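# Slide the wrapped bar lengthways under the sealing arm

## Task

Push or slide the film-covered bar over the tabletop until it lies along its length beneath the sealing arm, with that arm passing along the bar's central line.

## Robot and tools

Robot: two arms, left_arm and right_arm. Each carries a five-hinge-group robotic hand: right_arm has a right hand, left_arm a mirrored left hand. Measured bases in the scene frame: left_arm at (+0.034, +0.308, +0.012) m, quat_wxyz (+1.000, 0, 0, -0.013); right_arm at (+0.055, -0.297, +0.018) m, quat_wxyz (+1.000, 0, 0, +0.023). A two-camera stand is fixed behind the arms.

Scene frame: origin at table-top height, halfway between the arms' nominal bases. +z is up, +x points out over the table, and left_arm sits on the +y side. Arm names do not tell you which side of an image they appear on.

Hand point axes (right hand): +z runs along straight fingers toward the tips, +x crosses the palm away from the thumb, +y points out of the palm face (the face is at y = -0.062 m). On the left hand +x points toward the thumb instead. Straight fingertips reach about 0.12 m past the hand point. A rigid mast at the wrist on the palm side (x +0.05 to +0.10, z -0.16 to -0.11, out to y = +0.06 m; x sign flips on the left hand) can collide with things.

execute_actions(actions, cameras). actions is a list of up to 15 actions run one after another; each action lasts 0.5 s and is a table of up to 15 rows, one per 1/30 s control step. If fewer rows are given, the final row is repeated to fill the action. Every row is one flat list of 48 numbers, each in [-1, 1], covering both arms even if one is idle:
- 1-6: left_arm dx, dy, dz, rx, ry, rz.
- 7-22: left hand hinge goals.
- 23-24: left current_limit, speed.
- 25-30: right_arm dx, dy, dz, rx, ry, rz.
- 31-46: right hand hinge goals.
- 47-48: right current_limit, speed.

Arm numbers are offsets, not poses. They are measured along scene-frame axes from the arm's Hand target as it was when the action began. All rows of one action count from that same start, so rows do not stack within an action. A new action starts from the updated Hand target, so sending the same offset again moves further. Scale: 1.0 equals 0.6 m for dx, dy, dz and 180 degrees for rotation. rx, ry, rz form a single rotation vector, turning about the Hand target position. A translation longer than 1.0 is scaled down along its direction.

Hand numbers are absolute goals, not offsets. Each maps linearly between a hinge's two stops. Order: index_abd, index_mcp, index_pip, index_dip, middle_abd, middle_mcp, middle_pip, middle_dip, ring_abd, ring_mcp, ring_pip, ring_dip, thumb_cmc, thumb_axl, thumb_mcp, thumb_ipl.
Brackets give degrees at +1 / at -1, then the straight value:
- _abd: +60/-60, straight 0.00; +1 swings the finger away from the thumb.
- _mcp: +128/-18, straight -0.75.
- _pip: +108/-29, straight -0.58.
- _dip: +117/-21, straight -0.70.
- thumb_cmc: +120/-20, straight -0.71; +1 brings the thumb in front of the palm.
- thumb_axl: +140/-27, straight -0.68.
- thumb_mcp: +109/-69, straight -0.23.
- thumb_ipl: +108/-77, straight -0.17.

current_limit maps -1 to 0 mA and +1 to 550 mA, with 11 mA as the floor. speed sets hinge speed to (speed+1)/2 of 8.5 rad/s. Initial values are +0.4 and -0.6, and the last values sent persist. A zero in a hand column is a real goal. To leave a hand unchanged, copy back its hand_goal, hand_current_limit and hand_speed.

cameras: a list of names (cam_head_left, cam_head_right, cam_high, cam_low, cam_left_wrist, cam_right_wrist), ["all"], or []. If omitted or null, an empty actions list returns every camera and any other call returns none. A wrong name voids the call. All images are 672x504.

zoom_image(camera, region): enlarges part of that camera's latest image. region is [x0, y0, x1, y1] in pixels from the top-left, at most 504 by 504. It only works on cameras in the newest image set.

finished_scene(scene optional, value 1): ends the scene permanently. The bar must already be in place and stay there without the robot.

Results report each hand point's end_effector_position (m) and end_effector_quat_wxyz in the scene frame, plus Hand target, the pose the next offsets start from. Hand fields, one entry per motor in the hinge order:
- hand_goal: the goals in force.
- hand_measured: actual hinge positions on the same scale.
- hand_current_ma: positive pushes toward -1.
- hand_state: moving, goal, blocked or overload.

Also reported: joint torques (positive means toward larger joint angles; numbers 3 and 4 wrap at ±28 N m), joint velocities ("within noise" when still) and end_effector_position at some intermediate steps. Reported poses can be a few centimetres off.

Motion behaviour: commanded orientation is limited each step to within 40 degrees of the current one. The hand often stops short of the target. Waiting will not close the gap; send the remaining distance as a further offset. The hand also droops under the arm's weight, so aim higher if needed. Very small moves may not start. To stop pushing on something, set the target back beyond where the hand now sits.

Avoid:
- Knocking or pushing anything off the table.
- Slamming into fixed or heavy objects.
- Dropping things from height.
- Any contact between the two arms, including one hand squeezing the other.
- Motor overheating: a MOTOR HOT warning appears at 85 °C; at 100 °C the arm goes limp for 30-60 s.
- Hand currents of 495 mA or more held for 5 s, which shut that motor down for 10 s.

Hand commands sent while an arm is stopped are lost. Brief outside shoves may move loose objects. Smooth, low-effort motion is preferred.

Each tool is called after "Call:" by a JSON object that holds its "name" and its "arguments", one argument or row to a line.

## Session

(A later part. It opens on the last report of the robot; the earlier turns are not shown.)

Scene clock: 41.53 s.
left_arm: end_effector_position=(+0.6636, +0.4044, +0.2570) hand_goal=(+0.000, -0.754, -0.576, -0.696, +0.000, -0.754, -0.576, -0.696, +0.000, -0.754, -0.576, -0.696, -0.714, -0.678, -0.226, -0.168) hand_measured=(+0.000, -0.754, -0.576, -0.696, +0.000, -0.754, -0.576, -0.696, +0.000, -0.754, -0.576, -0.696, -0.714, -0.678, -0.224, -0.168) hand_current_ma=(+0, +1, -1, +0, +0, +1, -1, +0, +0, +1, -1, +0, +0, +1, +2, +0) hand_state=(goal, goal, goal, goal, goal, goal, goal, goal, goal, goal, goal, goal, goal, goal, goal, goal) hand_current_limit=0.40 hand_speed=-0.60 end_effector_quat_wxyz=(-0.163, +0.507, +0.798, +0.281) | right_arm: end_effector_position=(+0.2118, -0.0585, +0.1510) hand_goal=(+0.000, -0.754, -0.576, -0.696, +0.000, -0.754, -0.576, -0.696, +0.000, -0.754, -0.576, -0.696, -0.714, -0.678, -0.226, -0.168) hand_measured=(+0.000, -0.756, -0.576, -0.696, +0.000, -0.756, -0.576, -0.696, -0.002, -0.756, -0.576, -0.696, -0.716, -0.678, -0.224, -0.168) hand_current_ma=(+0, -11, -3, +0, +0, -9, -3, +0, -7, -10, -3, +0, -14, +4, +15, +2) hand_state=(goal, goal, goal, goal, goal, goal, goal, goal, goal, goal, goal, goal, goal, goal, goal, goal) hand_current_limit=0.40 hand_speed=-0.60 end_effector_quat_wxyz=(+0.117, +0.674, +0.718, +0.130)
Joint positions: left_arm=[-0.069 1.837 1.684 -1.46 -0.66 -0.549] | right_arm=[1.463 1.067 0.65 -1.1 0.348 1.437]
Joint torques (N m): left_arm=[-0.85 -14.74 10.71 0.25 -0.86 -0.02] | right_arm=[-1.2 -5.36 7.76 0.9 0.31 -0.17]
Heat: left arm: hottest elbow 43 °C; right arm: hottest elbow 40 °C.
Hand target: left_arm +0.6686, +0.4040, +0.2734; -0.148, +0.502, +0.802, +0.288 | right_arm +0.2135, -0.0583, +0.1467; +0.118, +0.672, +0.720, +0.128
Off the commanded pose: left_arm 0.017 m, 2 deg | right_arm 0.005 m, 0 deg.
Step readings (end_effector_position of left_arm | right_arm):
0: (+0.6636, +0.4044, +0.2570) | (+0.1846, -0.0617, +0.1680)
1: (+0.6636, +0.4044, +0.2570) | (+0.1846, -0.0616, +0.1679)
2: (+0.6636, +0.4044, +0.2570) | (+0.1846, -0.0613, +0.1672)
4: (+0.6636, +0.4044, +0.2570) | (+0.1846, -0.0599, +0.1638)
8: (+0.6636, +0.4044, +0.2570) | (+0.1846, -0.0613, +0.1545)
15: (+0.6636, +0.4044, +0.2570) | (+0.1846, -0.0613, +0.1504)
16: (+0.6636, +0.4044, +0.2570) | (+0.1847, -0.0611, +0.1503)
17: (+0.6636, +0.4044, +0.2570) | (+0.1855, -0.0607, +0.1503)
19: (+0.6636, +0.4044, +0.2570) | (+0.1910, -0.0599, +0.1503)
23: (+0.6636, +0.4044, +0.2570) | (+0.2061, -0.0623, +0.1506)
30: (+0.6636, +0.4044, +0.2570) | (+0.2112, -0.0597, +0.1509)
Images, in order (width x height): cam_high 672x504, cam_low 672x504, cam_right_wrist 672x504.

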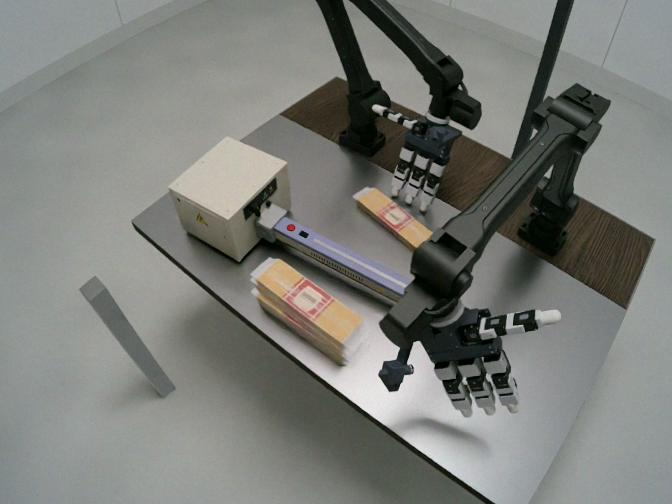

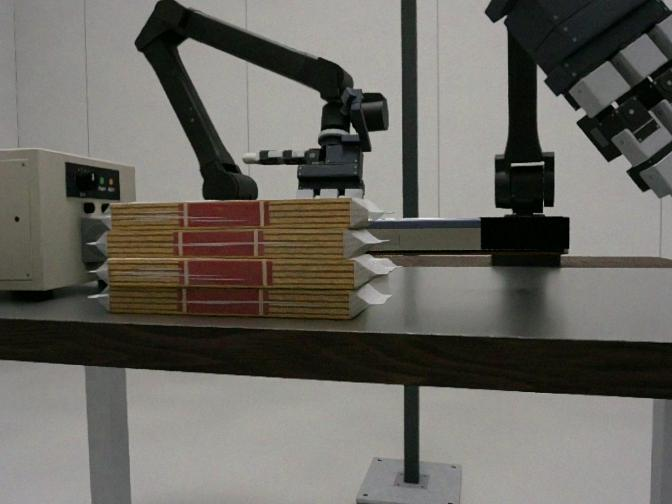

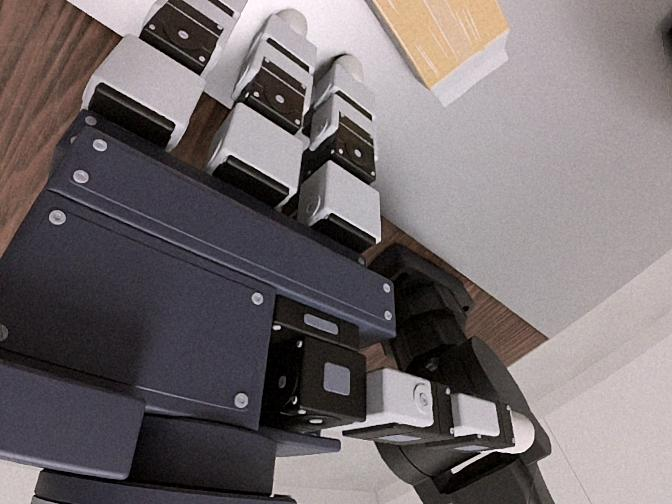

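Call:
{"name": "execute_actions", "arguments": {
  "actions": [
    [[0,0,0,0,0,0,0,-0.754,-0.576,-0.696,0,-0.754,-0.576,-0.696,0,-0.754,-0.576,-0.696,-0.714,-0.678,-0.226,-0.168,0.4,-0.6,0.05,0.003,-0.005,0,0,0,0,-0.754,-0.576,-0.696,0,-0.754,-0.576,-0.696,0,-0.754,-0.576,-0.696,-0.714,-0.678,-0.226,-0.168,0.4,-0.6]],
    [[0,0,0,0,0,0,0,-0.754,-0.576,-0.696,0,-0.754,-0.576,-0.696,0,-0.754,-0.576,-0.696,-0.714,-0.678,-0.226,-0.168,0.4,-0.6,0.04,0.003,0,0,0,0,0,-0.754,-0.576,-0.696,0,-0.754,-0.576,-0.696,0,-0.754,-0.576,-0.696,-0.714,-0.678,-0.226,-0.168,0.4,-0.6]]
  ],
  "cameras": ["cam_high","cam_head_right","cam_right_wrist"]
}}

Call:
{"name": "zoom_image", "arguments": {
  "camera": "cam_high",
  "region": [320, 100, 480, 270]
}}

Call:
{"name": "zoom_image", "arguments": {
  "camera": "cam_right_wrist",
  "region": [140, 0, 500, 240]
}}

Scene clock: 44.83 s.
left_arm: end_effector_position=(+0.6636, +0.4044, +0.2570) hand_goal=(+0.000, -0.754, -0.576, -0.696, +0.000, -0.754, -0.576, -0.696, +0.000, -0.754, -0.576, -0.696, -0.714, -0.678, -0.226, -0.168) hand_measured=(+0.000, -0.754, -0.576, -0.696, +0.000, -0.754, -0.576, -0.696, +0.000, -0.754, -0.576, -0.696, -0.714, -0.678, -0.224, -0.168) hand_current_ma=(+0, +1, -1, +0, +0, +1, -1, +0, +0, +1, -1, +0, +0, +1, +2, +0) hand_state=(goal, goal, goal, goal, goal, goal, goal, goal, goal, goal, goal, goal, goal, goal, goal, goal) hand_current_limit=0.40 hand_speed=-0.60 end_effector_quat_wxyz=(-0.163, +0.507, +0.798, +0.281) | right_arm: end_effector_position=(+0.2593, -0.0558, +0.1511) hand_goal=(+0.000, -0.754, -0.576, -0.696, +0.000, -0.754, -0.576, -0.696, +0.000, -0.754, -0.576, -0.696, -0.714, -0.678, -0.226, -0.168) hand_measured=(-0.002, -0.768, -0.582, -0.698, -0.002, -0.756, -0.578, -0.696, -0.040, -0.804, -0.614, -0.716, -0.716, -0.678, -0.224, -0.168) hand_current_ma=(-4, -70, -32, -9, -4, -14, -5, +0, -165, -258, -177, -95, -13, +4, +15, +2) hand_state=(goal, goal, goal, goal, goal, goal, goal, goal, blocked, blocked, blocked, goal, goal, goal, goal, goal) hand_current_limit=0.40 hand_speed=-0.60 end_effector_quat_wxyz=(+0.111, +0.668, +0.724, +0.133)
Joint positions: left_arm=[-0.069 1.837 1.684 -1.46 -0.66 -0.549] | right_arm=[1.276 1.069 0.652 -1.022 0.323 1.22]
Joint torques (N m): left_arm=[-0.85 -14.92 10.69 0.25 -0.87 -0.02] | right_arm=[-2.73 -3.08 8.68 1.59 0.58 -0.11]
Heat: left arm: hottest elbow 44 °C; right arm: hottest elbow 40 °C.
Hand target: left_arm +0.6686, +0.4040, +0.2734; -0.148, +0.502, +0.802, +0.288 | right_arm +0.2675, -0.0547, +0.1437; +0.118, +0.672, +0.720, +0.127
Off the commanded pose: left_arm 0.017 m, 2 deg | right_arm 0.011 m, 1 deg.
Step readings (end_effector_position of left_arm | right_arm):
0: (+0.6636, +0.4044, +0.2570) | (+0.2118, -0.0584, +0.1510)
1: (+0.6636, +0.4044, +0.2570) | (+0.2119, -0.0583, +0.1510)
2: (+0.6636, +0.4044, +0.2570) | (+0.2132, -0.0579, +0.1506)
4: (+0.6636, +0.4044, +0.2570) | (+0.2198, -0.0579, +0.1504)
8: (+0.6636, +0.4044, +0.2570) | (+0.2367, -0.0617, +0.1507)
15: (+0.6636, +0.4044, +0.2570) | (+0.2410, -0.0593, +0.1497)
16: (+0.6636, +0.4044, +0.2570) | (+0.2412, -0.0590, +0.1498)
17: (+0.6636, +0.4044, +0.2570) | (+0.2422, -0.0587, +0.1495)
19: (+0.6636, +0.4044, +0.2570) | (+0.2461, -0.0593, +0.1487)
23: (+0.6636, +0.4044, +0.2570) | (+0.2558, -0.0591, +0.1504)
30: (+0.6636, +0.4044, +0.2570) | (+0.2590, -0.0569, +0.1509)
Images, in order (width x height): cam_head_right 672x504, cam_high 672x504, cam_right_wrist 672x504.

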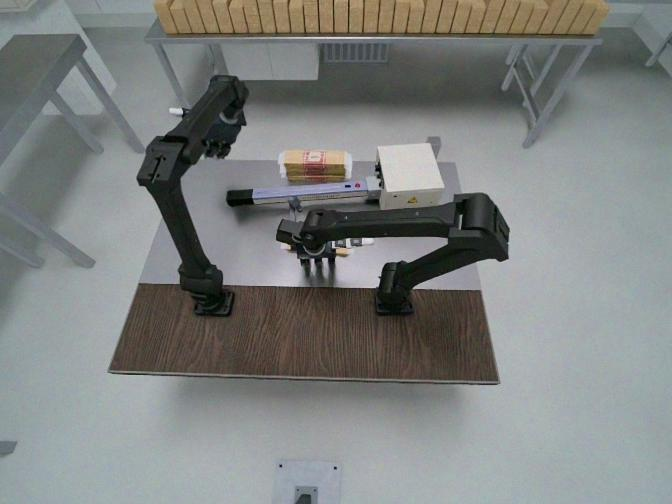

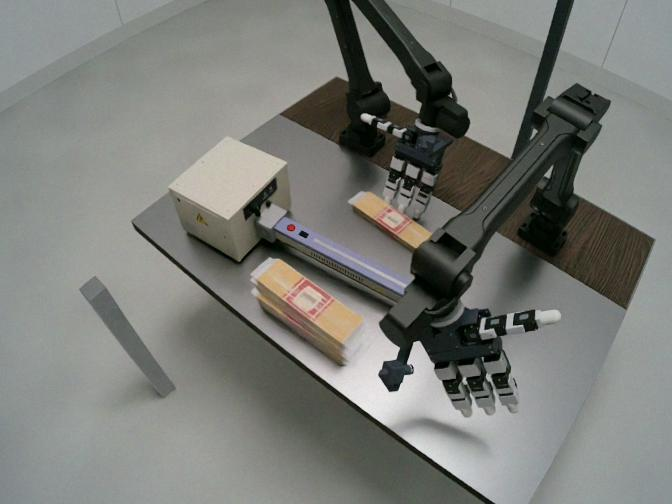

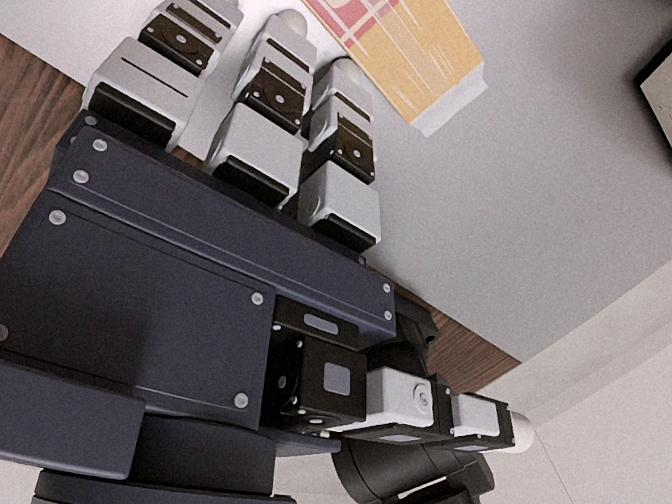

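Scaled by 2.965 from the camera's 672x504 image, which has a finer 960x720 frame.

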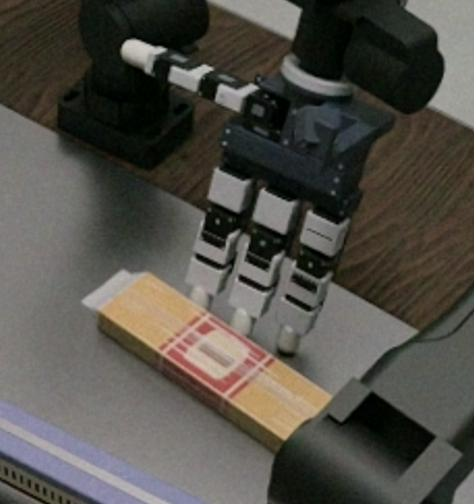

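Scaled by 1.400 from the camera's 672x504 image, which has a finer 960x720 frame.

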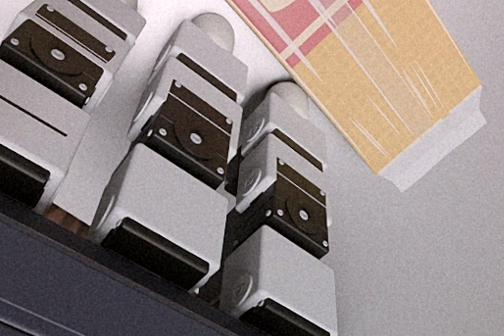

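Call:
{"name": "zoom_image", "arguments": {
  "camera": "cam_high",
  "region": [370, 180, 450, 250]
}}

Call:
{"name": "zoom_image", "arguments": {
  "camera": "cam_right_wrist",
  "region": [80, 0, 400, 180]
}}

Scaled by 6.300 from the camera's 672x504 image, which has a finer 960x720 frame.

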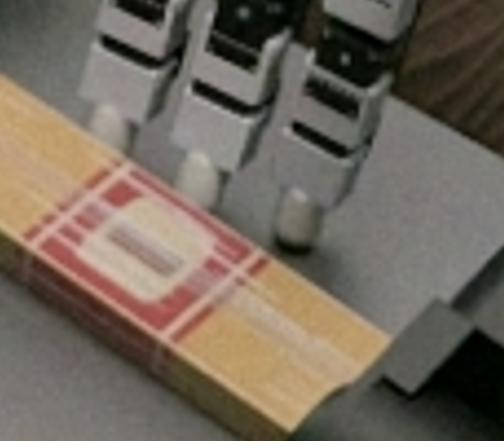

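Scaled by 1.575 from the camera's 672x504 image, which has a finer 960x720 frame.

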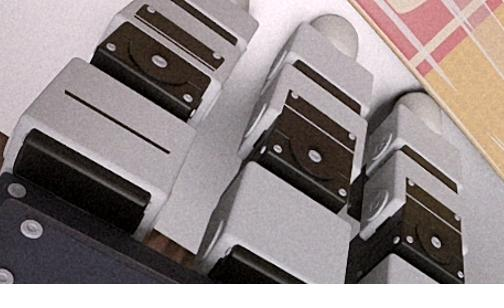

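Call:
{"name": "execute_actions", "arguments": {
  "actions": [
    [[0,0,0,0,0,0,0,-0.754,-0.576,-0.696,0,-0.754,-0.576,-0.696,0,-0.754,-0.576,-0.696,-0.714,-0.678,-0.226,-0.168,0.4,-0.6,0.02,0.002,0.012,0.014,0,0.004,0,-0.754,-0.576,-0.696,0,-0.754,-0.576,-0.696,0,-0.754,-0.576,-0.696,-0.714,-0.678,-0.226,-0.168,0.4,-0.6]],
    [[0,0,0,0,0,0,0,-0.754,-0.576,-0.696,0,-0.754,-0.576,-0.696,0,-0.754,-0.576,-0.696,-0.714,-0.678,-0.226,-0.168,0.4,-0.6,0.045,0.004,0,0,0,0,0,-0.754,-0.576,-0.696,0,-0.754,-0.576,-0.696,0,-0.754,-0.576,-0.696,-0.714,-0.678,-0.226,-0.168,0.4,-0.6]]
  ],
  "cameras": ["cam_high","cam_head_right","cam_right_wrist"]
}}

Call:
{"name": "zoom_image", "arguments": {
  "camera": "cam_high",
  "region": [320, 130, 480, 260]
}}

Call:
{"name": "zoom_image", "arguments": {
  "camera": "cam_right_wrist",
  "region": [80, 0, 500, 240]
}}

Scene clock: 51.60 s.
left_arm: end_effector_position=(+0.6636, +0.4044, +0.2570) hand_goal=(+0.000, -0.754, -0.576, -0.696, +0.000, -0.754, -0.576, -0.696, +0.000, -0.754, -0.576, -0.696, -0.714, -0.678, -0.226, -0.168) hand_measured=(+0.000, -0.754, -0.576, -0.696, +0.000, -0.754, -0.576, -0.696, +0.000, -0.754, -0.576, -0.696, -0.714, -0.678, -0.224, -0.168) hand_current_ma=(+0, +1, -1, +0, +0, +1, -1, +0, +0, +1, -1, +0, +0, +1, +2, +0) hand_state=(goal, goal, goal, goal, goal, goal, goal, goal, goal, goal, goal, goal, goal, goal, goal, goal) hand_current_limit=0.40 hand_speed=-0.60 end_effector_quat_wxyz=(-0.163, +0.507, +0.798, +0.281) | right_arm: end_effector_position=(+0.2956, -0.0576, +0.1533) hand_goal=(+0.000, -0.754, -0.576, -0.696, +0.000, -0.754, -0.576, -0.696, +0.000, -0.754, -0.576, -0.696, -0.714, -0.678, -0.226, -0.168) hand_measured=(+0.010, -0.812, -0.616, -0.716, -0.002, -0.762, -0.580, -0.696, -0.002, -0.760, -0.580, -0.698, -0.718, -0.678, -0.224, -0.168) hand_current_ma=(+41, -294, -193, -99, -4, -35, -16, -2, -10, -25, -16, -12, -14, +4, +16, +2) hand_state=(goal, blocked, blocked, blocked, goal, goal, goal, goal, goal, goal, goal, goal, goal, goal, goal, goal) hand_current_limit=0.40 hand_speed=-0.60 end_effector_quat_wxyz=(+0.099, +0.669, +0.723, +0.142)
Joint positions: left_arm=[-0.069 1.837 1.684 -1.46 -0.66 -0.549] | right_arm=[1.134 1.068 0.658 -0.958 0.284 1.073]
Joint torques (N m): left_arm=[-0.79 -14.74 10.66 0.28 -0.87 -0.04] | right_arm=[-2.08 -4.01 9.87 1.91 0.56 -0.13]
Heat: left arm: hottest elbow 44 °C; right arm: hottest elbow 40 °C.
Hand target: left_arm +0.6686, +0.4040, +0.2734; -0.148, +0.502, +0.802, +0.288 | right_arm +0.3065, -0.0512, +0.1510; +0.103, +0.670, +0.721, +0.144
Off the commanded pose: left_arm 0.017 m, 2 deg | right_arm 0.013 m, 1 deg.
Step readings (end_effector_position of left_arm | right_arm):
0: (+0.6636, +0.4044, +0.2570) | (+0.2593, -0.0557, +0.1511)
1: (+0.6636, +0.4044, +0.2570) | (+0.2594, -0.0557, +0.1511)
2: (+0.6636, +0.4044, +0.2570) | (+0.2599, -0.0554, +0.1511)
4: (+0.6636, +0.4044, +0.2570) | (+0.2625, -0.0556, +0.1515)
8: (+0.6636, +0.4044, +0.2570) | (+0.2730, -0.0575, +0.1525)
15: (+0.6636, +0.4044, +0.2570) | (+0.2768, -0.0568, +0.1532)
16: (+0.6636, +0.4044, +0.2570) | (+0.2771, -0.0566, +0.1532)
17: (+0.6636, +0.4044, +0.2570) | (+0.2780, -0.0563, +0.1528)
19: (+0.6636, +0.4044, +0.2570) | (+0.2829, -0.0568, +0.1514)
23: (+0.6636, +0.4044, +0.2570) | (+0.2930, -0.0598, +0.1526)
30: (+0.6636, +0.4044, +0.2570) | (+0.2954, -0.0583, +0.1532)
Images, in order (width x height): cam_head_right 672x504, cam_high 672x504, cam_right_wrist 672x504.

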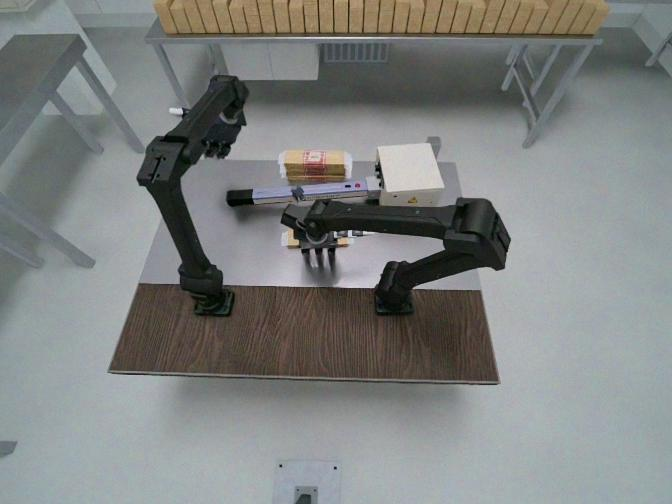

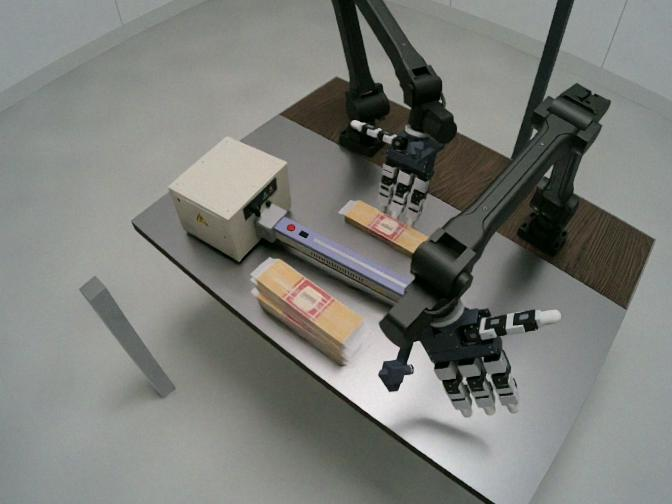

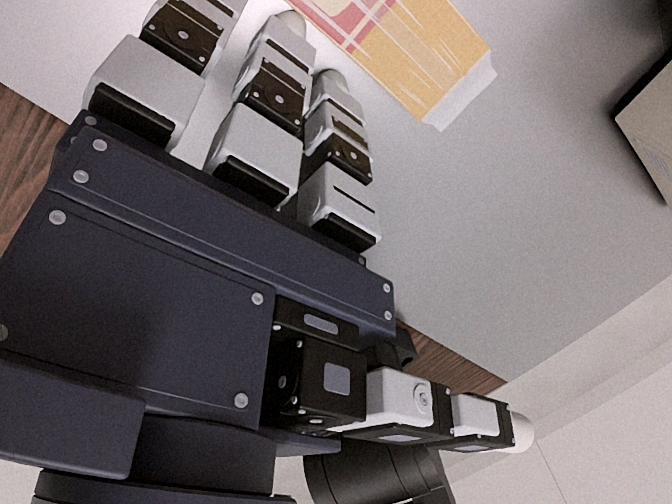

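Scaled by 3.150 from the camera's 672x504 image, which has a finer 960x720 frame.

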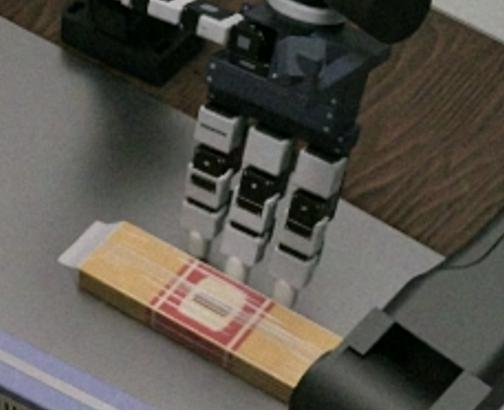

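Scaled by 1.200 from the camera's 672x504 image, which has a finer 960x720 frame.

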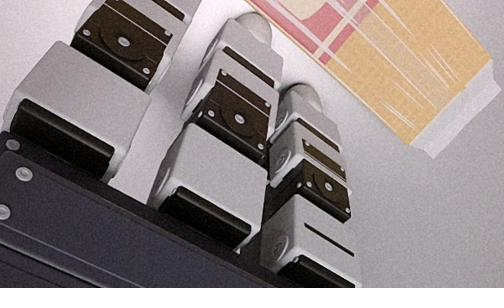

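Call:
{"name": "zoom_image", "arguments": {
  "camera": "cam_head_right",
  "region": [220, 160, 400, 290]
}}

Call:
{"name": "zoom_image", "arguments": {
  "camera": "cam_high",
  "region": [230, 180, 450, 330]
}}

Scaled by 2.800 from the camera's 672x504 image, which has a finer 960x720 frame.

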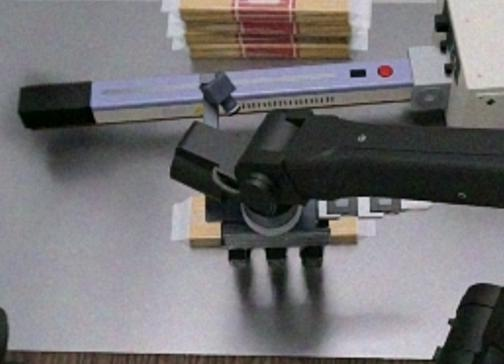

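Scaled by 2.291 from the camera's 672x504 image, which has a finer 960x720 frame.

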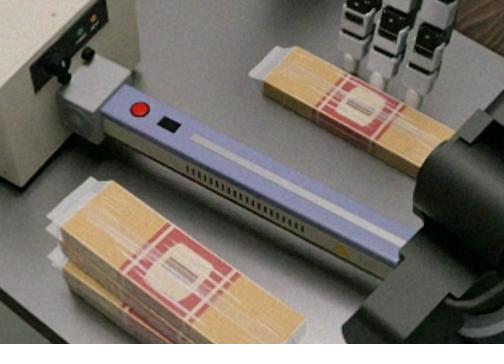

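Call:
{"name": "execute_actions", "arguments": {
  "actions": [
    [[0,0,0,0,0,0,0,-0.754,-0.576,-0.696,0,-0.754,-0.576,-0.696,0,-0.754,-0.576,-0.696,-0.714,-0.678,-0.226,-0.168,0.4,-0.6,0.05,0.002,0,0,0,0.012,0,-0.754,-0.576,-0.696,0,-0.754,-0.576,-0.696,0,-0.754,-0.576,-0.696,-0.714,-0.678,-0.226,-0.168,0.4,-0.6]],
    [[0,0,0,0,0,0,0,-0.754,-0.576,-0.696,0,-0.754,-0.576,-0.696,0,-0.754,-0.576,-0.696,-0.714,-0.678,-0.226,-0.168,0.4,-0.6,0.05,0.004,0,0,0,0.005,0,-0.754,-0.576,-0.696,0,-0.754,-0.576,-0.696,0,-0.754,-0.576,-0.696,-0.714,-0.678,-0.226,-0.168,0.4,-0.6]],
    [[0,0,0,0,0,0,0,-0.754,-0.576,-0.696,0,-0.754,-0.576,-0.696,0,-0.754,-0.576,-0.696,-0.714,-0.678,-0.226,-0.168,0.4,-0.6,0.05,0.004,0,0,0,0,0,-0.754,-0.576,-0.696,0,-0.754,-0.576,-0.696,0,-0.754,-0.576,-0.696,-0.714,-0.678,-0.226,-0.168,0.4,-0.6]]
  ],
  "cameras": ["cam_high","cam_head_right","cam_head_left","cam_right_wrist"]
}}

Call:
{"name": "zoom_image", "arguments": {
  "camera": "cam_head_right",
  "region": [220, 160, 400, 290]
}}

Call:
{"name": "zoom_image", "arguments": {
  "camera": "cam_high",
  "region": [230, 180, 450, 330]
}}

Scene clock: 57.63 s.
left_arm: end_effector_position=(+0.6636, +0.4044, +0.2570) hand_goal=(+0.000, -0.754, -0.576, -0.696, +0.000, -0.754, -0.576, -0.696, +0.000, -0.754, -0.576, -0.696, -0.714, -0.678, -0.226, -0.168) hand_measured=(+0.000, -0.754, -0.576, -0.696, +0.000, -0.754, -0.576, -0.696, +0.000, -0.754, -0.576, -0.696, -0.714, -0.678, -0.224, -0.168) hand_current_ma=(+0, +1, -1, +0, +0, +1, -1, +0, +0, +1, -1, +0, +0, +1, +2, +0) hand_state=(goal, goal, goal, goal, goal, goal, goal, goal, goal, goal, goal, goal, goal, goal, goal, goal) hand_current_limit=0.40 hand_speed=-0.60 end_effector_quat_wxyz=(-0.163, +0.507, +0.798, +0.281) | right_arm: end_effector_position=(+0.3808, -0.0516, +0.1506) hand_goal=(+0.000, -0.754, -0.576, -0.696, +0.000, -0.754, -0.576, -0.696, +0.000, -0.754, -0.576, -0.696, -0.714, -0.678, -0.226, -0.168) hand_measured=(+0.026, -0.996, -0.922, -0.738, -0.004, -0.768, -0.586, -0.700, -0.002, -0.760, -0.580, -0.698, -0.718, -0.678, -0.224, -0.168) hand_current_ma=(+105, -385, -385, -199, -16, -74, -50, -23, -6, -26, -16, -12, -14, +4, +17, +2) hand_state=(blocked, blocked, blocked, blocked, goal, goal, goal, goal, goal, goal, goal, goal, goal, goal, goal, goal) hand_current_limit=0.40 hand_speed=-0.60 end_effector_quat_wxyz=(+0.091, +0.651, +0.740, +0.141)
Joint positions: left_arm=[-0.069 1.837 1.684 -1.46 -0.66 -0.549] | right_arm=[0.868 1.187 0.735 -0.844 0.199 0.758]
Joint torques (N m): left_arm=[-0.73 -14.74 10.71 0.28 -0.87 -0.02] | right_arm=[-3.84 -4.84 10.51 1.76 0.73 -0.21]
Heat: left arm: hottest elbow 45 °C; right arm: hottest elbow 41 °C.
Hand target: left_arm +0.6686, +0.4040, +0.2734; -0.148, +0.502, +0.802, +0.288 | right_arm +0.3965, -0.0453, +0.1509; +0.099, +0.651, +0.739, +0.147
Off the commanded pose: left_arm 0.017 m, 2 deg | right_arm 0.017 m, 1 deg.
Step readings (end_effector_position of left_arm | right_arm):
0: (+0.6636, +0.4044, +0.2570) | (+0.2957, -0.0575, +0.1533)
1: (+0.6636, +0.4044, +0.2570) | (+0.2958, -0.0574, +0.1532)
2: (+0.6636, +0.4044, +0.2570) | (+0.2967, -0.0572, +0.1531)
4: (+0.6636, +0.4044, +0.2570) | (+0.3022, -0.0576, +0.1536)
8: (+0.6636, +0.4044, +0.2570) | (+0.3178, -0.0601, +0.1563)
15: (+0.6636, +0.4044, +0.2570) | (+0.3260, -0.0566, +0.1572)
16: (+0.6636, +0.4044, +0.2570) | (+0.3261, -0.0562, +0.1570)
17: (+0.6636, +0.4044, +0.2570) | (+0.3270, -0.0555, +0.1569)
19: (+0.6636, +0.4044, +0.2570) | (+0.3326, -0.0553, +0.1566)
23: (+0.6636, +0.4044, +0.2570) | (+0.3456, -0.0568, +0.1544)
30: (+0.6636, +0.4044, +0.2570) | (+0.3523, -0.0536, +0.1530)
31: (+0.6636, +0.4044, +0.2570) | (+0.3525, -0.0532, +0.1530)
32: (+0.6636, +0.4044, +0.2570) | (+0.3534, -0.0526, +0.1528)
34: (+0.6636, +0.4044, +0.2570) | (+0.3582, -0.0528, +0.1513)
38: (+0.6636, +0.4044, +0.2570) | (+0.3729, -0.0540, +0.1508)
45: (+0.6636, +0.4044, +0.2570) | (+0.3801, -0.0527, +0.1502)
Images, in order (width x height): cam_head_left 672x504, cam_head_right 672x504, cam_high 672x504, cam_right_wrist 672x504.

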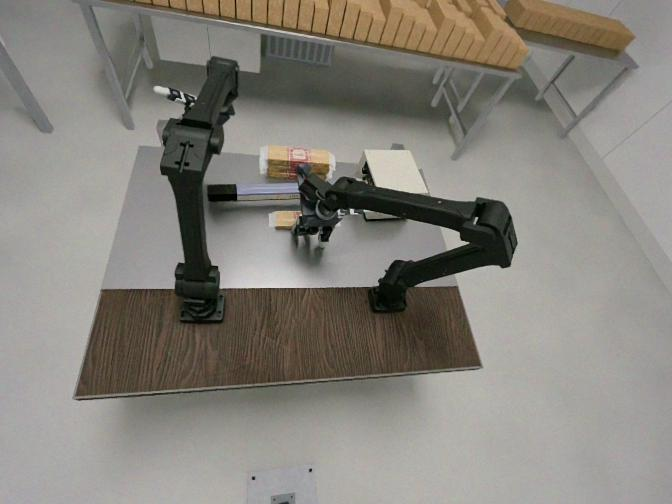

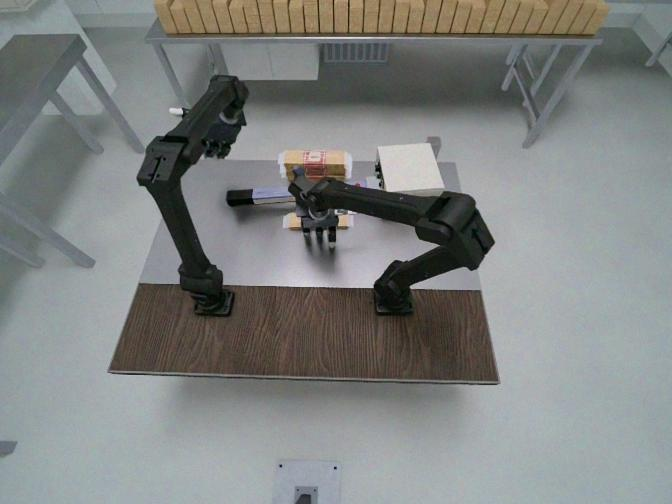

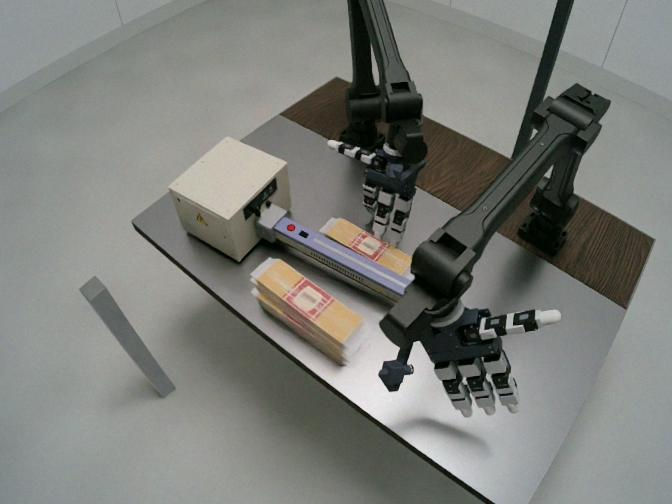

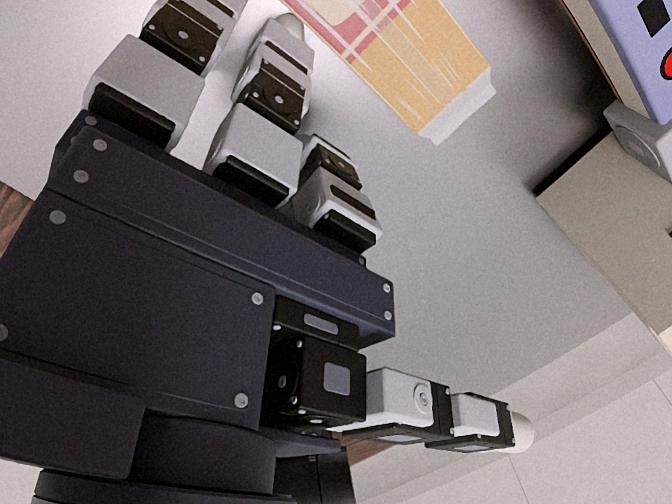

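Scaled by 2.800 from the camera's 672x504 image, which has a finer 960x720 frame.

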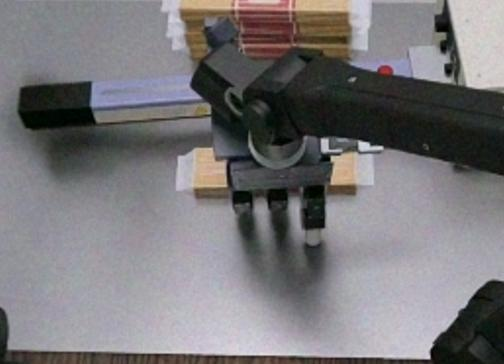

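Scaled by 2.291 from the camera's 672x504 image, which has a finer 960x720 frame.

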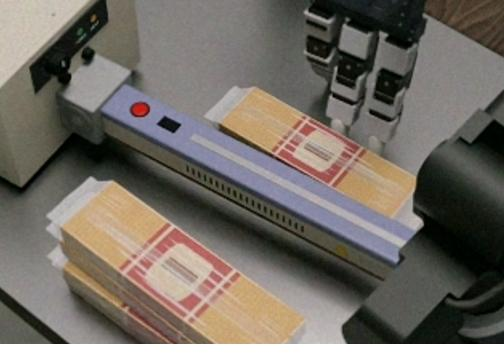

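Call:
{"name": "execute_actions", "arguments": {
  "actions": [
    [[0,0,0,0,0,0,0,-0.754,-0.576,-0.696,0,-0.754,-0.576,-0.696,0,-0.754,-0.576,-0.696,-0.714,-0.678,-0.226,-0.168,0.4,-0.6,-0.05,-0.003,0.018,-0.008,0,0,0,-0.754,-0.576,-0.696,0,-0.754,-0.576,-0.696,0,-0.754,-0.576,-0.696,-0.714,-0.678,-0.226,-0.168,0.4,-0.6]]
  ],
  "cameras": ["cam_high","cam_head_right","cam_right_wrist"]
}}

Call:
{"name": "zoom_image", "arguments": {
  "camera": "cam_high",
  "region": [310, 160, 450, 290]
}}

Call:
{"name": "zoom_image", "arguments": {
  "camera": "cam_head_right",
  "region": [220, 160, 400, 290]
}}

Scene clock: 62.10 s.
left_arm: end_effector_position=(+0.6636, +0.4044, +0.2570) hand_goal=(+0.000, -0.754, -0.576, -0.696, +0.000, -0.754, -0.576, -0.696, +0.000, -0.754, -0.576, -0.696, -0.714, -0.678, -0.226, -0.168) hand_measured=(+0.000, -0.754, -0.576, -0.696, +0.000, -0.754, -0.576, -0.696, +0.000, -0.754, -0.576, -0.696, -0.714, -0.678, -0.224, -0.168) hand_current_ma=(+0, +1, -1, +0, +0, +1, -1, +0, +0, +1, -1, +0, +0, +1, +2, +0) hand_state=(goal, goal, goal, goal, goal, goal, goal, goal, goal, goal, goal, goal, goal, goal, goal, goal) hand_current_limit=0.40 hand_speed=-0.60 end_effector_quat_wxyz=(-0.163, +0.507, +0.798, +0.281) | right_arm: end_effector_position=(+0.3639, -0.0495, +0.1564) hand_goal=(+0.000, -0.754, -0.576, -0.696, +0.000, -0.754, -0.576, -0.696, +0.000, -0.754, -0.576, -0.696, -0.714, -0.678, -0.226, -0.168) hand_measured=(+0.018, -0.988, -0.732, -0.728, +0.004, -0.760, -0.580, -0.698, -0.002, -0.758, -0.580, -0.698, -0.718, -0.678, -0.224, -0.168) hand_current_ma=(+71, -385, -385, -149, +14, -27, -17, -12, -6, -23, -15, -12, -14, +4, +17, +2) hand_state=(goal, blocked, blocked, blocked, goal, goal, goal, goal, goal, goal, goal, goal, goal, goal, goal, goal) hand_current_limit=0.40 hand_speed=-0.60 end_effector_quat_wxyz=(+0.103, +0.648, +0.743, +0.134)
Joint positions: left_arm=[-0.069 1.837 1.684 -1.46 -0.66 -0.549] | right_arm=[0.927 1.167 0.735 -0.892 0.236 0.807]
Joint torques (N m): left_arm=[-0.62 -14.74 10.67 0.24 -0.86 -0.02] | right_arm=[-0.79 -7.47 9.78 0.59 0.67 0.05]
Heat: left arm: hottest elbow 45 °C; right arm: hottest elbow 42 °C.
Hand target: left_arm +0.6686, +0.4040, +0.2734; -0.148, +0.502, +0.802, +0.288 | right_arm +0.3665, -0.0470, +0.1617; +0.107, +0.649, +0.740, +0.137
Off the commanded pose: left_arm 0.017 m, 2 deg | right_arm 0.006 m, 1 deg.
Step readings (end_effector_position of left_arm | right_arm):
0: (+0.6636, +0.4044, +0.2570) | (+0.3809, -0.0515, +0.1507)
1: (+0.6636, +0.4044, +0.2570) | (+0.3810, -0.0516, +0.1507)
2: (+0.6636, +0.4044, +0.2570) | (+0.3810, -0.0516, +0.1512)
4: (+0.6636, +0.4044, +0.2570) | (+0.3787, -0.0508, +0.1524)
8: (+0.6636, +0.4044, +0.2570) | (+0.3691, -0.0473, +0.1551)
15: (+0.6636, +0.4044, +0.2570) | (+0.3640, -0.0488, +0.1564)
Images, in order (width x height): cam_head_right 672x504, cam_high 672x504, cam_right_wrist 672x504.

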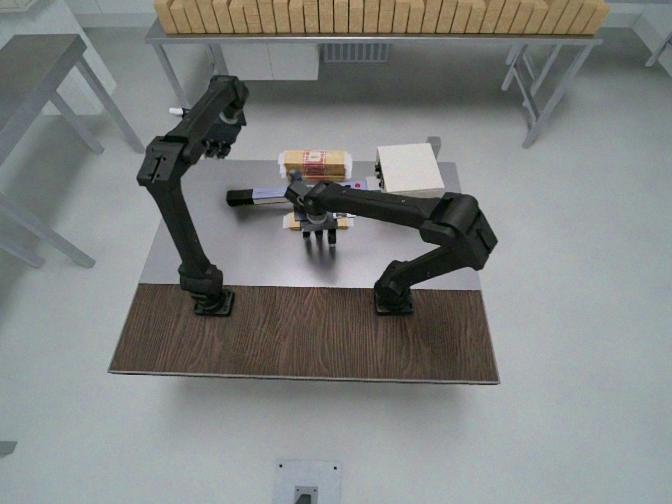

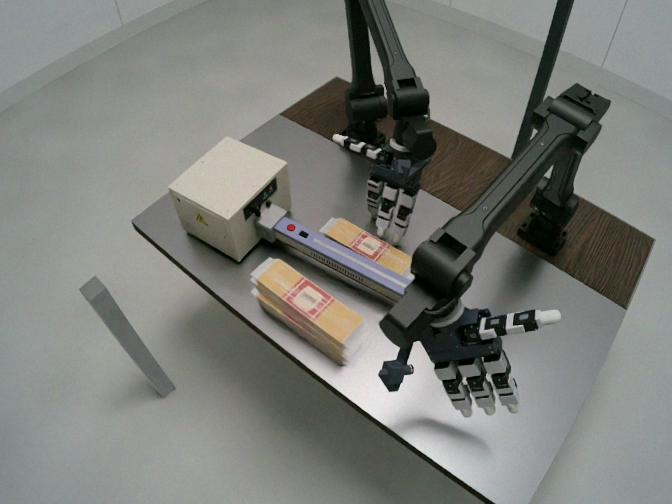

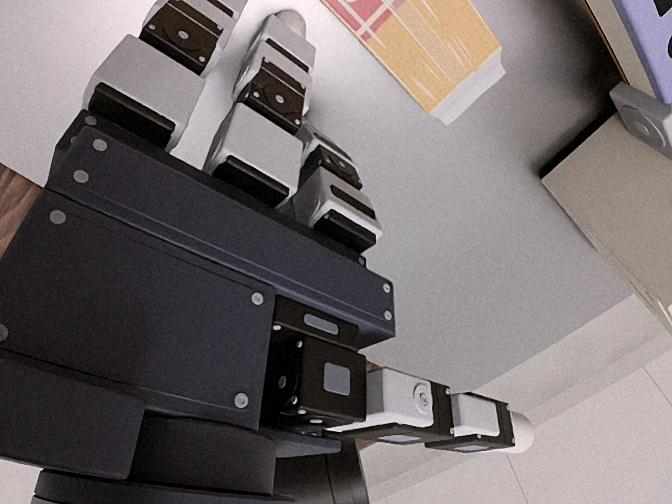

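Scaled by 3.600 from the camera's 672x504 image, which has a finer 960x720 frame.

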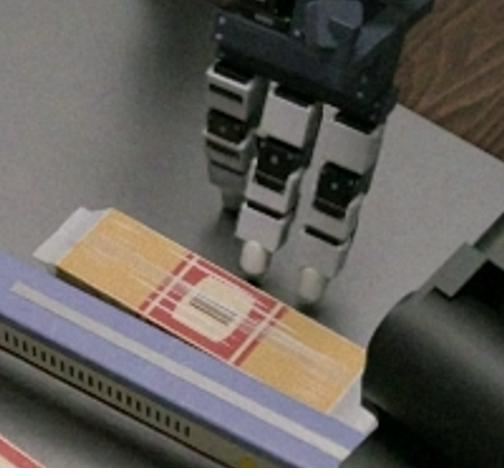

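Scaled by 2.800 from the camera's 672x504 image, which has a finer 960x720 frame.

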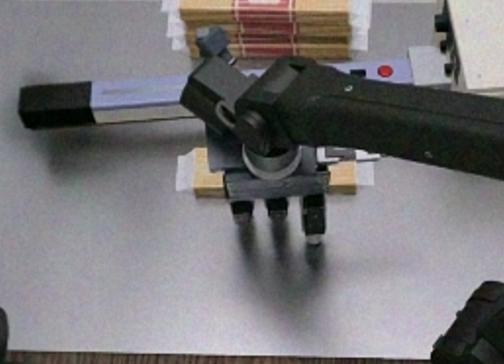

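Call:
{"name": "execute_actions", "arguments": {
  "actions": [
    [[0,0,0,0,0,0,0,-0.754,-0.576,-0.696,0,-0.754,-0.576,-0.696,0,-0.754,-0.576,-0.696,-0.714,-0.678,-0.226,-0.168,0.4,-0.6,0,0,0.045,0,0,0,0,-0.754,-0.576,-0.696,0,-0.754,-0.576,-0.696,0,-0.754,-0.576,-0.696,-0.714,-0.678,-0.226,-0.168,0.4,-0.6]]
  ],
  "cameras": ["cam_high","cam_head_right","cam_head_left"]
}}

Call:
{"name": "zoom_image", "arguments": {
  "camera": "cam_high",
  "region": [250, 160, 450, 320]
}}

Call:
{"name": "zoom_image", "arguments": {
  "camera": "cam_head_left",
  "region": [190, 140, 400, 290]
}}

Scene clock: 64.00 s.
left_arm: end_effector_position=(+0.6636, +0.4044, +0.2570) hand_goal=(+0.000, -0.754, -0.576, -0.696, +0.000, -0.754, -0.576, -0.696, +0.000, -0.754, -0.576, -0.696, -0.714, -0.678, -0.226, -0.168) hand_measured=(+0.000, -0.754, -0.576, -0.696, +0.000, -0.754, -0.576, -0.696, +0.000, -0.754, -0.576, -0.696, -0.714, -0.678, -0.224, -0.168) hand_current_ma=(+0, +1, -1, +0, +0, +1, -1, +0, +0, +1, -1, +0, +0, +1, +2, +0) hand_state=(goal, goal, goal, goal, goal, goal, goal, goal, goal, goal, goal, goal, goal, goal, goal, goal) hand_current_limit=0.40 hand_speed=-0.60 end_effector_quat_wxyz=(-0.163, +0.507, +0.798, +0.281) | right_arm: end_effector_position=(+0.3595, -0.0580, +0.1680) hand_goal=(+0.000, -0.754, -0.576, -0.696, +0.000, -0.754, -0.576, -0.696, +0.000, -0.754, -0.576, -0.696, -0.714, -0.678, -0.226, -0.168) hand_measured=(+0.002, -0.760, -0.580, -0.698, +0.004, -0.758, -0.580, -0.698, -0.002, -0.758, -0.580, -0.698, -0.718, -0.678, -0.224, -0.168) hand_current_ma=(+11, -27, -15, -12, +13, -22, -16, -12, -6, -22, -15, -12, -14, +4, +17, +2) hand_state=(goal, goal, goal, goal, goal, goal, goal, goal, goal, goal, goal, goal, goal, goal, goal, goal) hand_current_limit=0.40 hand_speed=-0.60 end_effector_quat_wxyz=(+0.109, +0.648, +0.745, +0.118)
Joint positions: left_arm=[-0.069 1.837 1.684 -1.46 -0.66 -0.549] | right_arm=[0.927 1.142 0.756 -0.97 0.243 0.808]
Joint torques (N m): left_arm=[-0.73 -14.68 10.69 0.21 -0.87 -0.03] | right_arm=[-0.21 -7.36 12.36 0.46 0.41 0.02]
Heat: left arm: hottest elbow 45 °C; right arm: hottest elbow 42 °C.
Hand target: left_arm +0.6686, +0.4040, +0.2734; -0.148, +0.502, +0.802, +0.288 | right_arm +0.3665, -0.0470, +0.1887; +0.107, +0.649, +0.740, +0.137
Off the commanded pose: left_arm 0.017 m, 2 deg | right_arm 0.024 m, 2 deg.
Step readings (end_effector_position of left_arm | right_arm):
0: (+0.6636, +0.4044, +0.2570) | (+0.3639, -0.0495, +0.1564)
1: (+0.6636, +0.4044, +0.2570) | (+0.3638, -0.0497, +0.1563)
2: (+0.6636, +0.4044, +0.2570) | (+0.3632, -0.0505, +0.1564)
4: (+0.6636, +0.4044, +0.2570) | (+0.3615, -0.0543, +0.1574)
8: (+0.6636, +0.4044, +0.2570) | (+0.3583, -0.0596, +0.1602)
15: (+0.6636, +0.4044, +0.2570) | (+0.3597, -0.0577, +0.1680)
Images, in order (width x height): cam_head_left 672x504, cam_head_right 672x504, cam_high 672x504.

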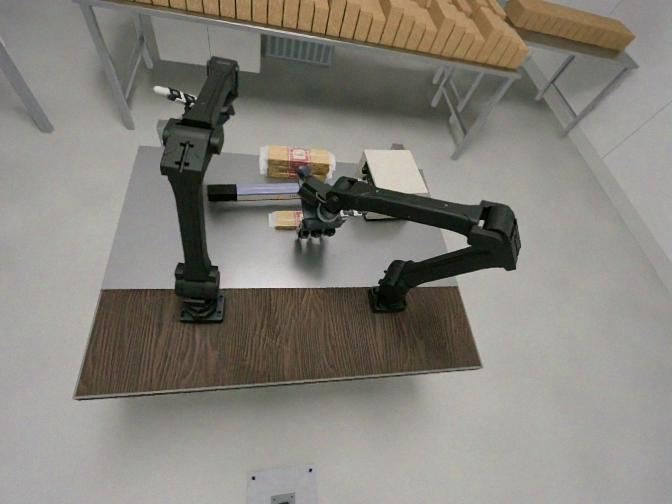

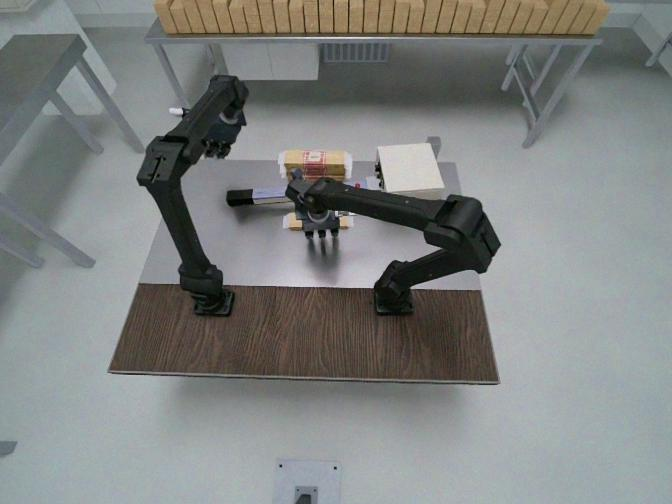

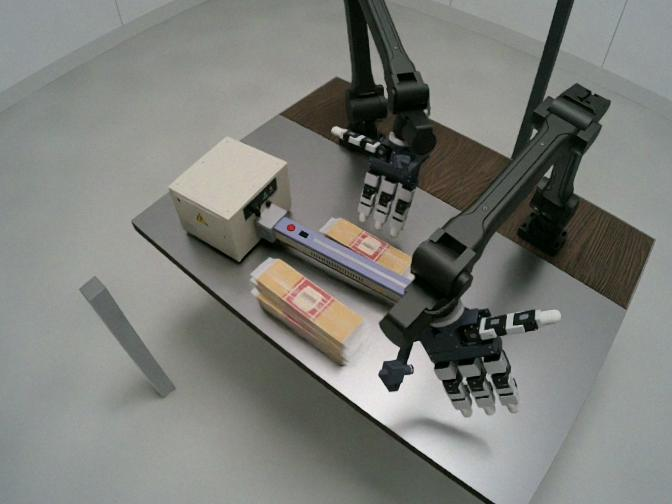

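Scaled by 2.520 from the camera's 672x504 image, which has a finer 960x720 frame.

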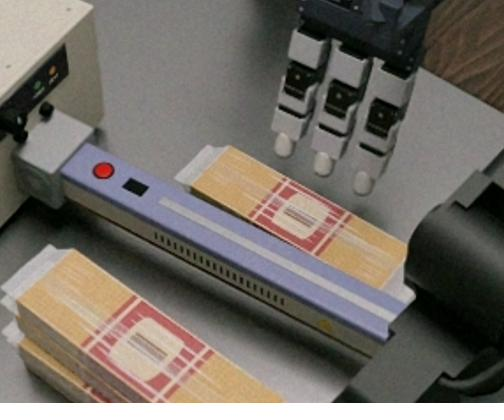

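Scaled by 2.400 from the camera's 672x504 image, which has a finer 960x720 frame.

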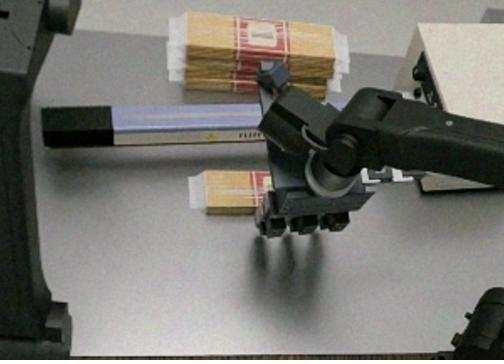

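Call:
{"name": "execute_actions", "arguments": {
  "actions": [
    [[0,0,0,0,0,0,0,-0.754,-0.576,-0.696,0,-0.754,-0.576,-0.696,0,-0.754,-0.576,-0.696,-0.714,-0.678,-0.226,-0.168,0.4,-0.6,0.005,0.003,-0.046,0,0,0,0,-0.754,-0.576,-0.696,0,-0.754,-0.576,-0.696,0,-0.754,-0.576,-0.696,-0.714,-0.678,-0.226,-0.168,0.4,-0.6]],
    [[0,0,0,0,0,0,0,-0.754,-0.576,-0.696,0,-0.754,-0.576,-0.696,0,-0.754,-0.576,-0.696,-0.714,-0.678,-0.226,-0.168,0.4,-0.6,0.035,0.004,0,0,0,0,0,-0.754,-0.576,-0.696,0,-0.754,-0.576,-0.696,0,-0.754,-0.576,-0.696,-0.714,-0.678,-0.226,-0.168,0.4,-0.6]]
  ],
  "cameras": ["cam_high"]
}}

Call:
{"name": "zoom_image", "arguments": {
  "camera": "cam_high",
  "region": [250, 160, 450, 320]
}}

Scene clock: 67.57 s.
left_arm: end_effector_position=(+0.6636, +0.4044, +0.2570) hand_goal=(+0.000, -0.754, -0.576, -0.696, +0.000, -0.754, -0.576, -0.696, +0.000, -0.754, -0.576, -0.696, -0.714, -0.678, -0.226, -0.168) hand_measured=(+0.000, -0.754, -0.576, -0.696, +0.000, -0.754, -0.576, -0.696, +0.000, -0.754, -0.576, -0.696, -0.714, -0.678, -0.224, -0.168) hand_current_ma=(+0, +1, -1, +0, +0, +1, -1, +0, +0, +1, -1, +0, +0, +1, +2, +0) hand_state=(goal, goal, goal, goal, goal, goal, goal, goal, goal, goal, goal, goal, goal, goal, goal, goal) hand_current_limit=0.40 hand_speed=-0.60 end_effector_quat_wxyz=(-0.163, +0.507, +0.798, +0.281) | right_arm: end_effector_position=(+0.3802, -0.0533, +0.1523) hand_goal=(+0.000, -0.754, -0.576, -0.696, +0.000, -0.754, -0.576, -0.696, +0.000, -0.754, -0.576, -0.696, -0.714, -0.678, -0.226, -0.168) hand_measured=(+0.002, -0.762, -0.580, -0.698, +0.004, -0.758, -0.580, -0.698, -0.002, -0.756, -0.578, -0.698, -0.718, -0.678, -0.224, -0.168) hand_current_ma=(+6, -39, -18, -12, +12, -21, -15, -12, -8, -13, -10, -10, -14, +4, +17, +2) hand_state=(goal, goal, goal, goal, goal, goal, goal, goal, goal, goal, goal, goal, goal, goal, goal, goal) hand_current_limit=0.40 hand_speed=-0.60 end_effector_quat_wxyz=(+0.108, +0.652, +0.740, +0.124)
Joint positions: left_arm=[-0.069 1.837 1.684 -1.46 -0.66 -0.549] | right_arm=[0.882 1.205 0.756 -0.886 0.233 0.773]
Joint torques (N m): left_arm=[-0.67 -14.8 10.67 0.27 -0.87 -0.03] | right_arm=[-1.32 -6.95 10.92 1.33 0.27 -0.11]
Heat: left arm: hottest elbow 45 °C; right arm: hottest elbow 42 °C.
Hand target: left_arm +0.6686, +0.4040, +0.2734; -0.148, +0.502, +0.802, +0.288 | right_arm +0.3905, -0.0427, +0.1611; +0.107, +0.649, +0.740, +0.137
Off the commanded pose: left_arm 0.017 m, 2 deg | right_arm 0.017 m, 2 deg.
Step readings (end_effector_position of left_arm | right_arm):
0: (+0.6636, +0.4044, +0.2570) | (+0.3595, -0.0580, +0.1680)
1: (+0.6636, +0.4044, +0.2570) | (+0.3595, -0.0580, +0.1680)
2: (+0.6636, +0.4044, +0.2570) | (+0.3596, -0.0578, +0.1681)
4: (+0.6636, +0.4044, +0.2570) | (+0.3614, -0.0552, +0.1689)
8: (+0.6636, +0.4044, +0.2570) | (+0.3656, -0.0490, +0.1678)
15: (+0.6636, +0.4044, +0.2570) | (+0.3672, -0.0466, +0.1650)
16: (+0.6636, +0.4044, +0.2570) | (+0.3672, -0.0466, +0.1650)
17: (+0.6636, +0.4044, +0.2570) | (+0.3678, -0.0465, +0.1647)
19: (+0.6636, +0.4044, +0.2570) | (+0.3707, -0.0472, +0.1627)
23: (+0.6636, +0.4044, +0.2570) | (+0.3780, -0.0527, +0.1554)
30: (+0.6636, +0.4044, +0.2570) | (+0.3802, -0.0535, +0.1523)
Images, in order (width x height): cam_high 672x504.

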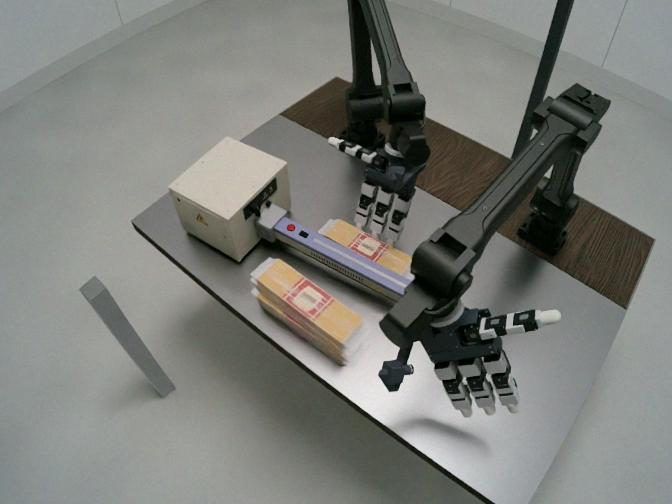

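Scaled by 2.520 from the camera's 672x504 image, which has a finer 960x720 frame.

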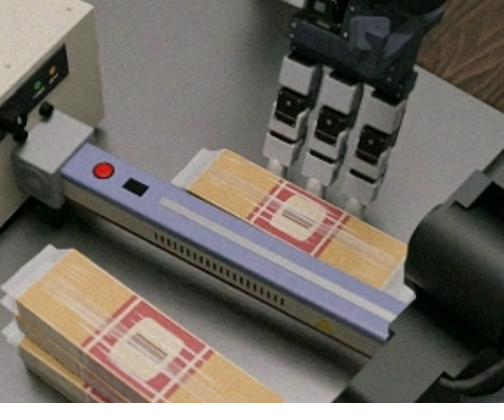

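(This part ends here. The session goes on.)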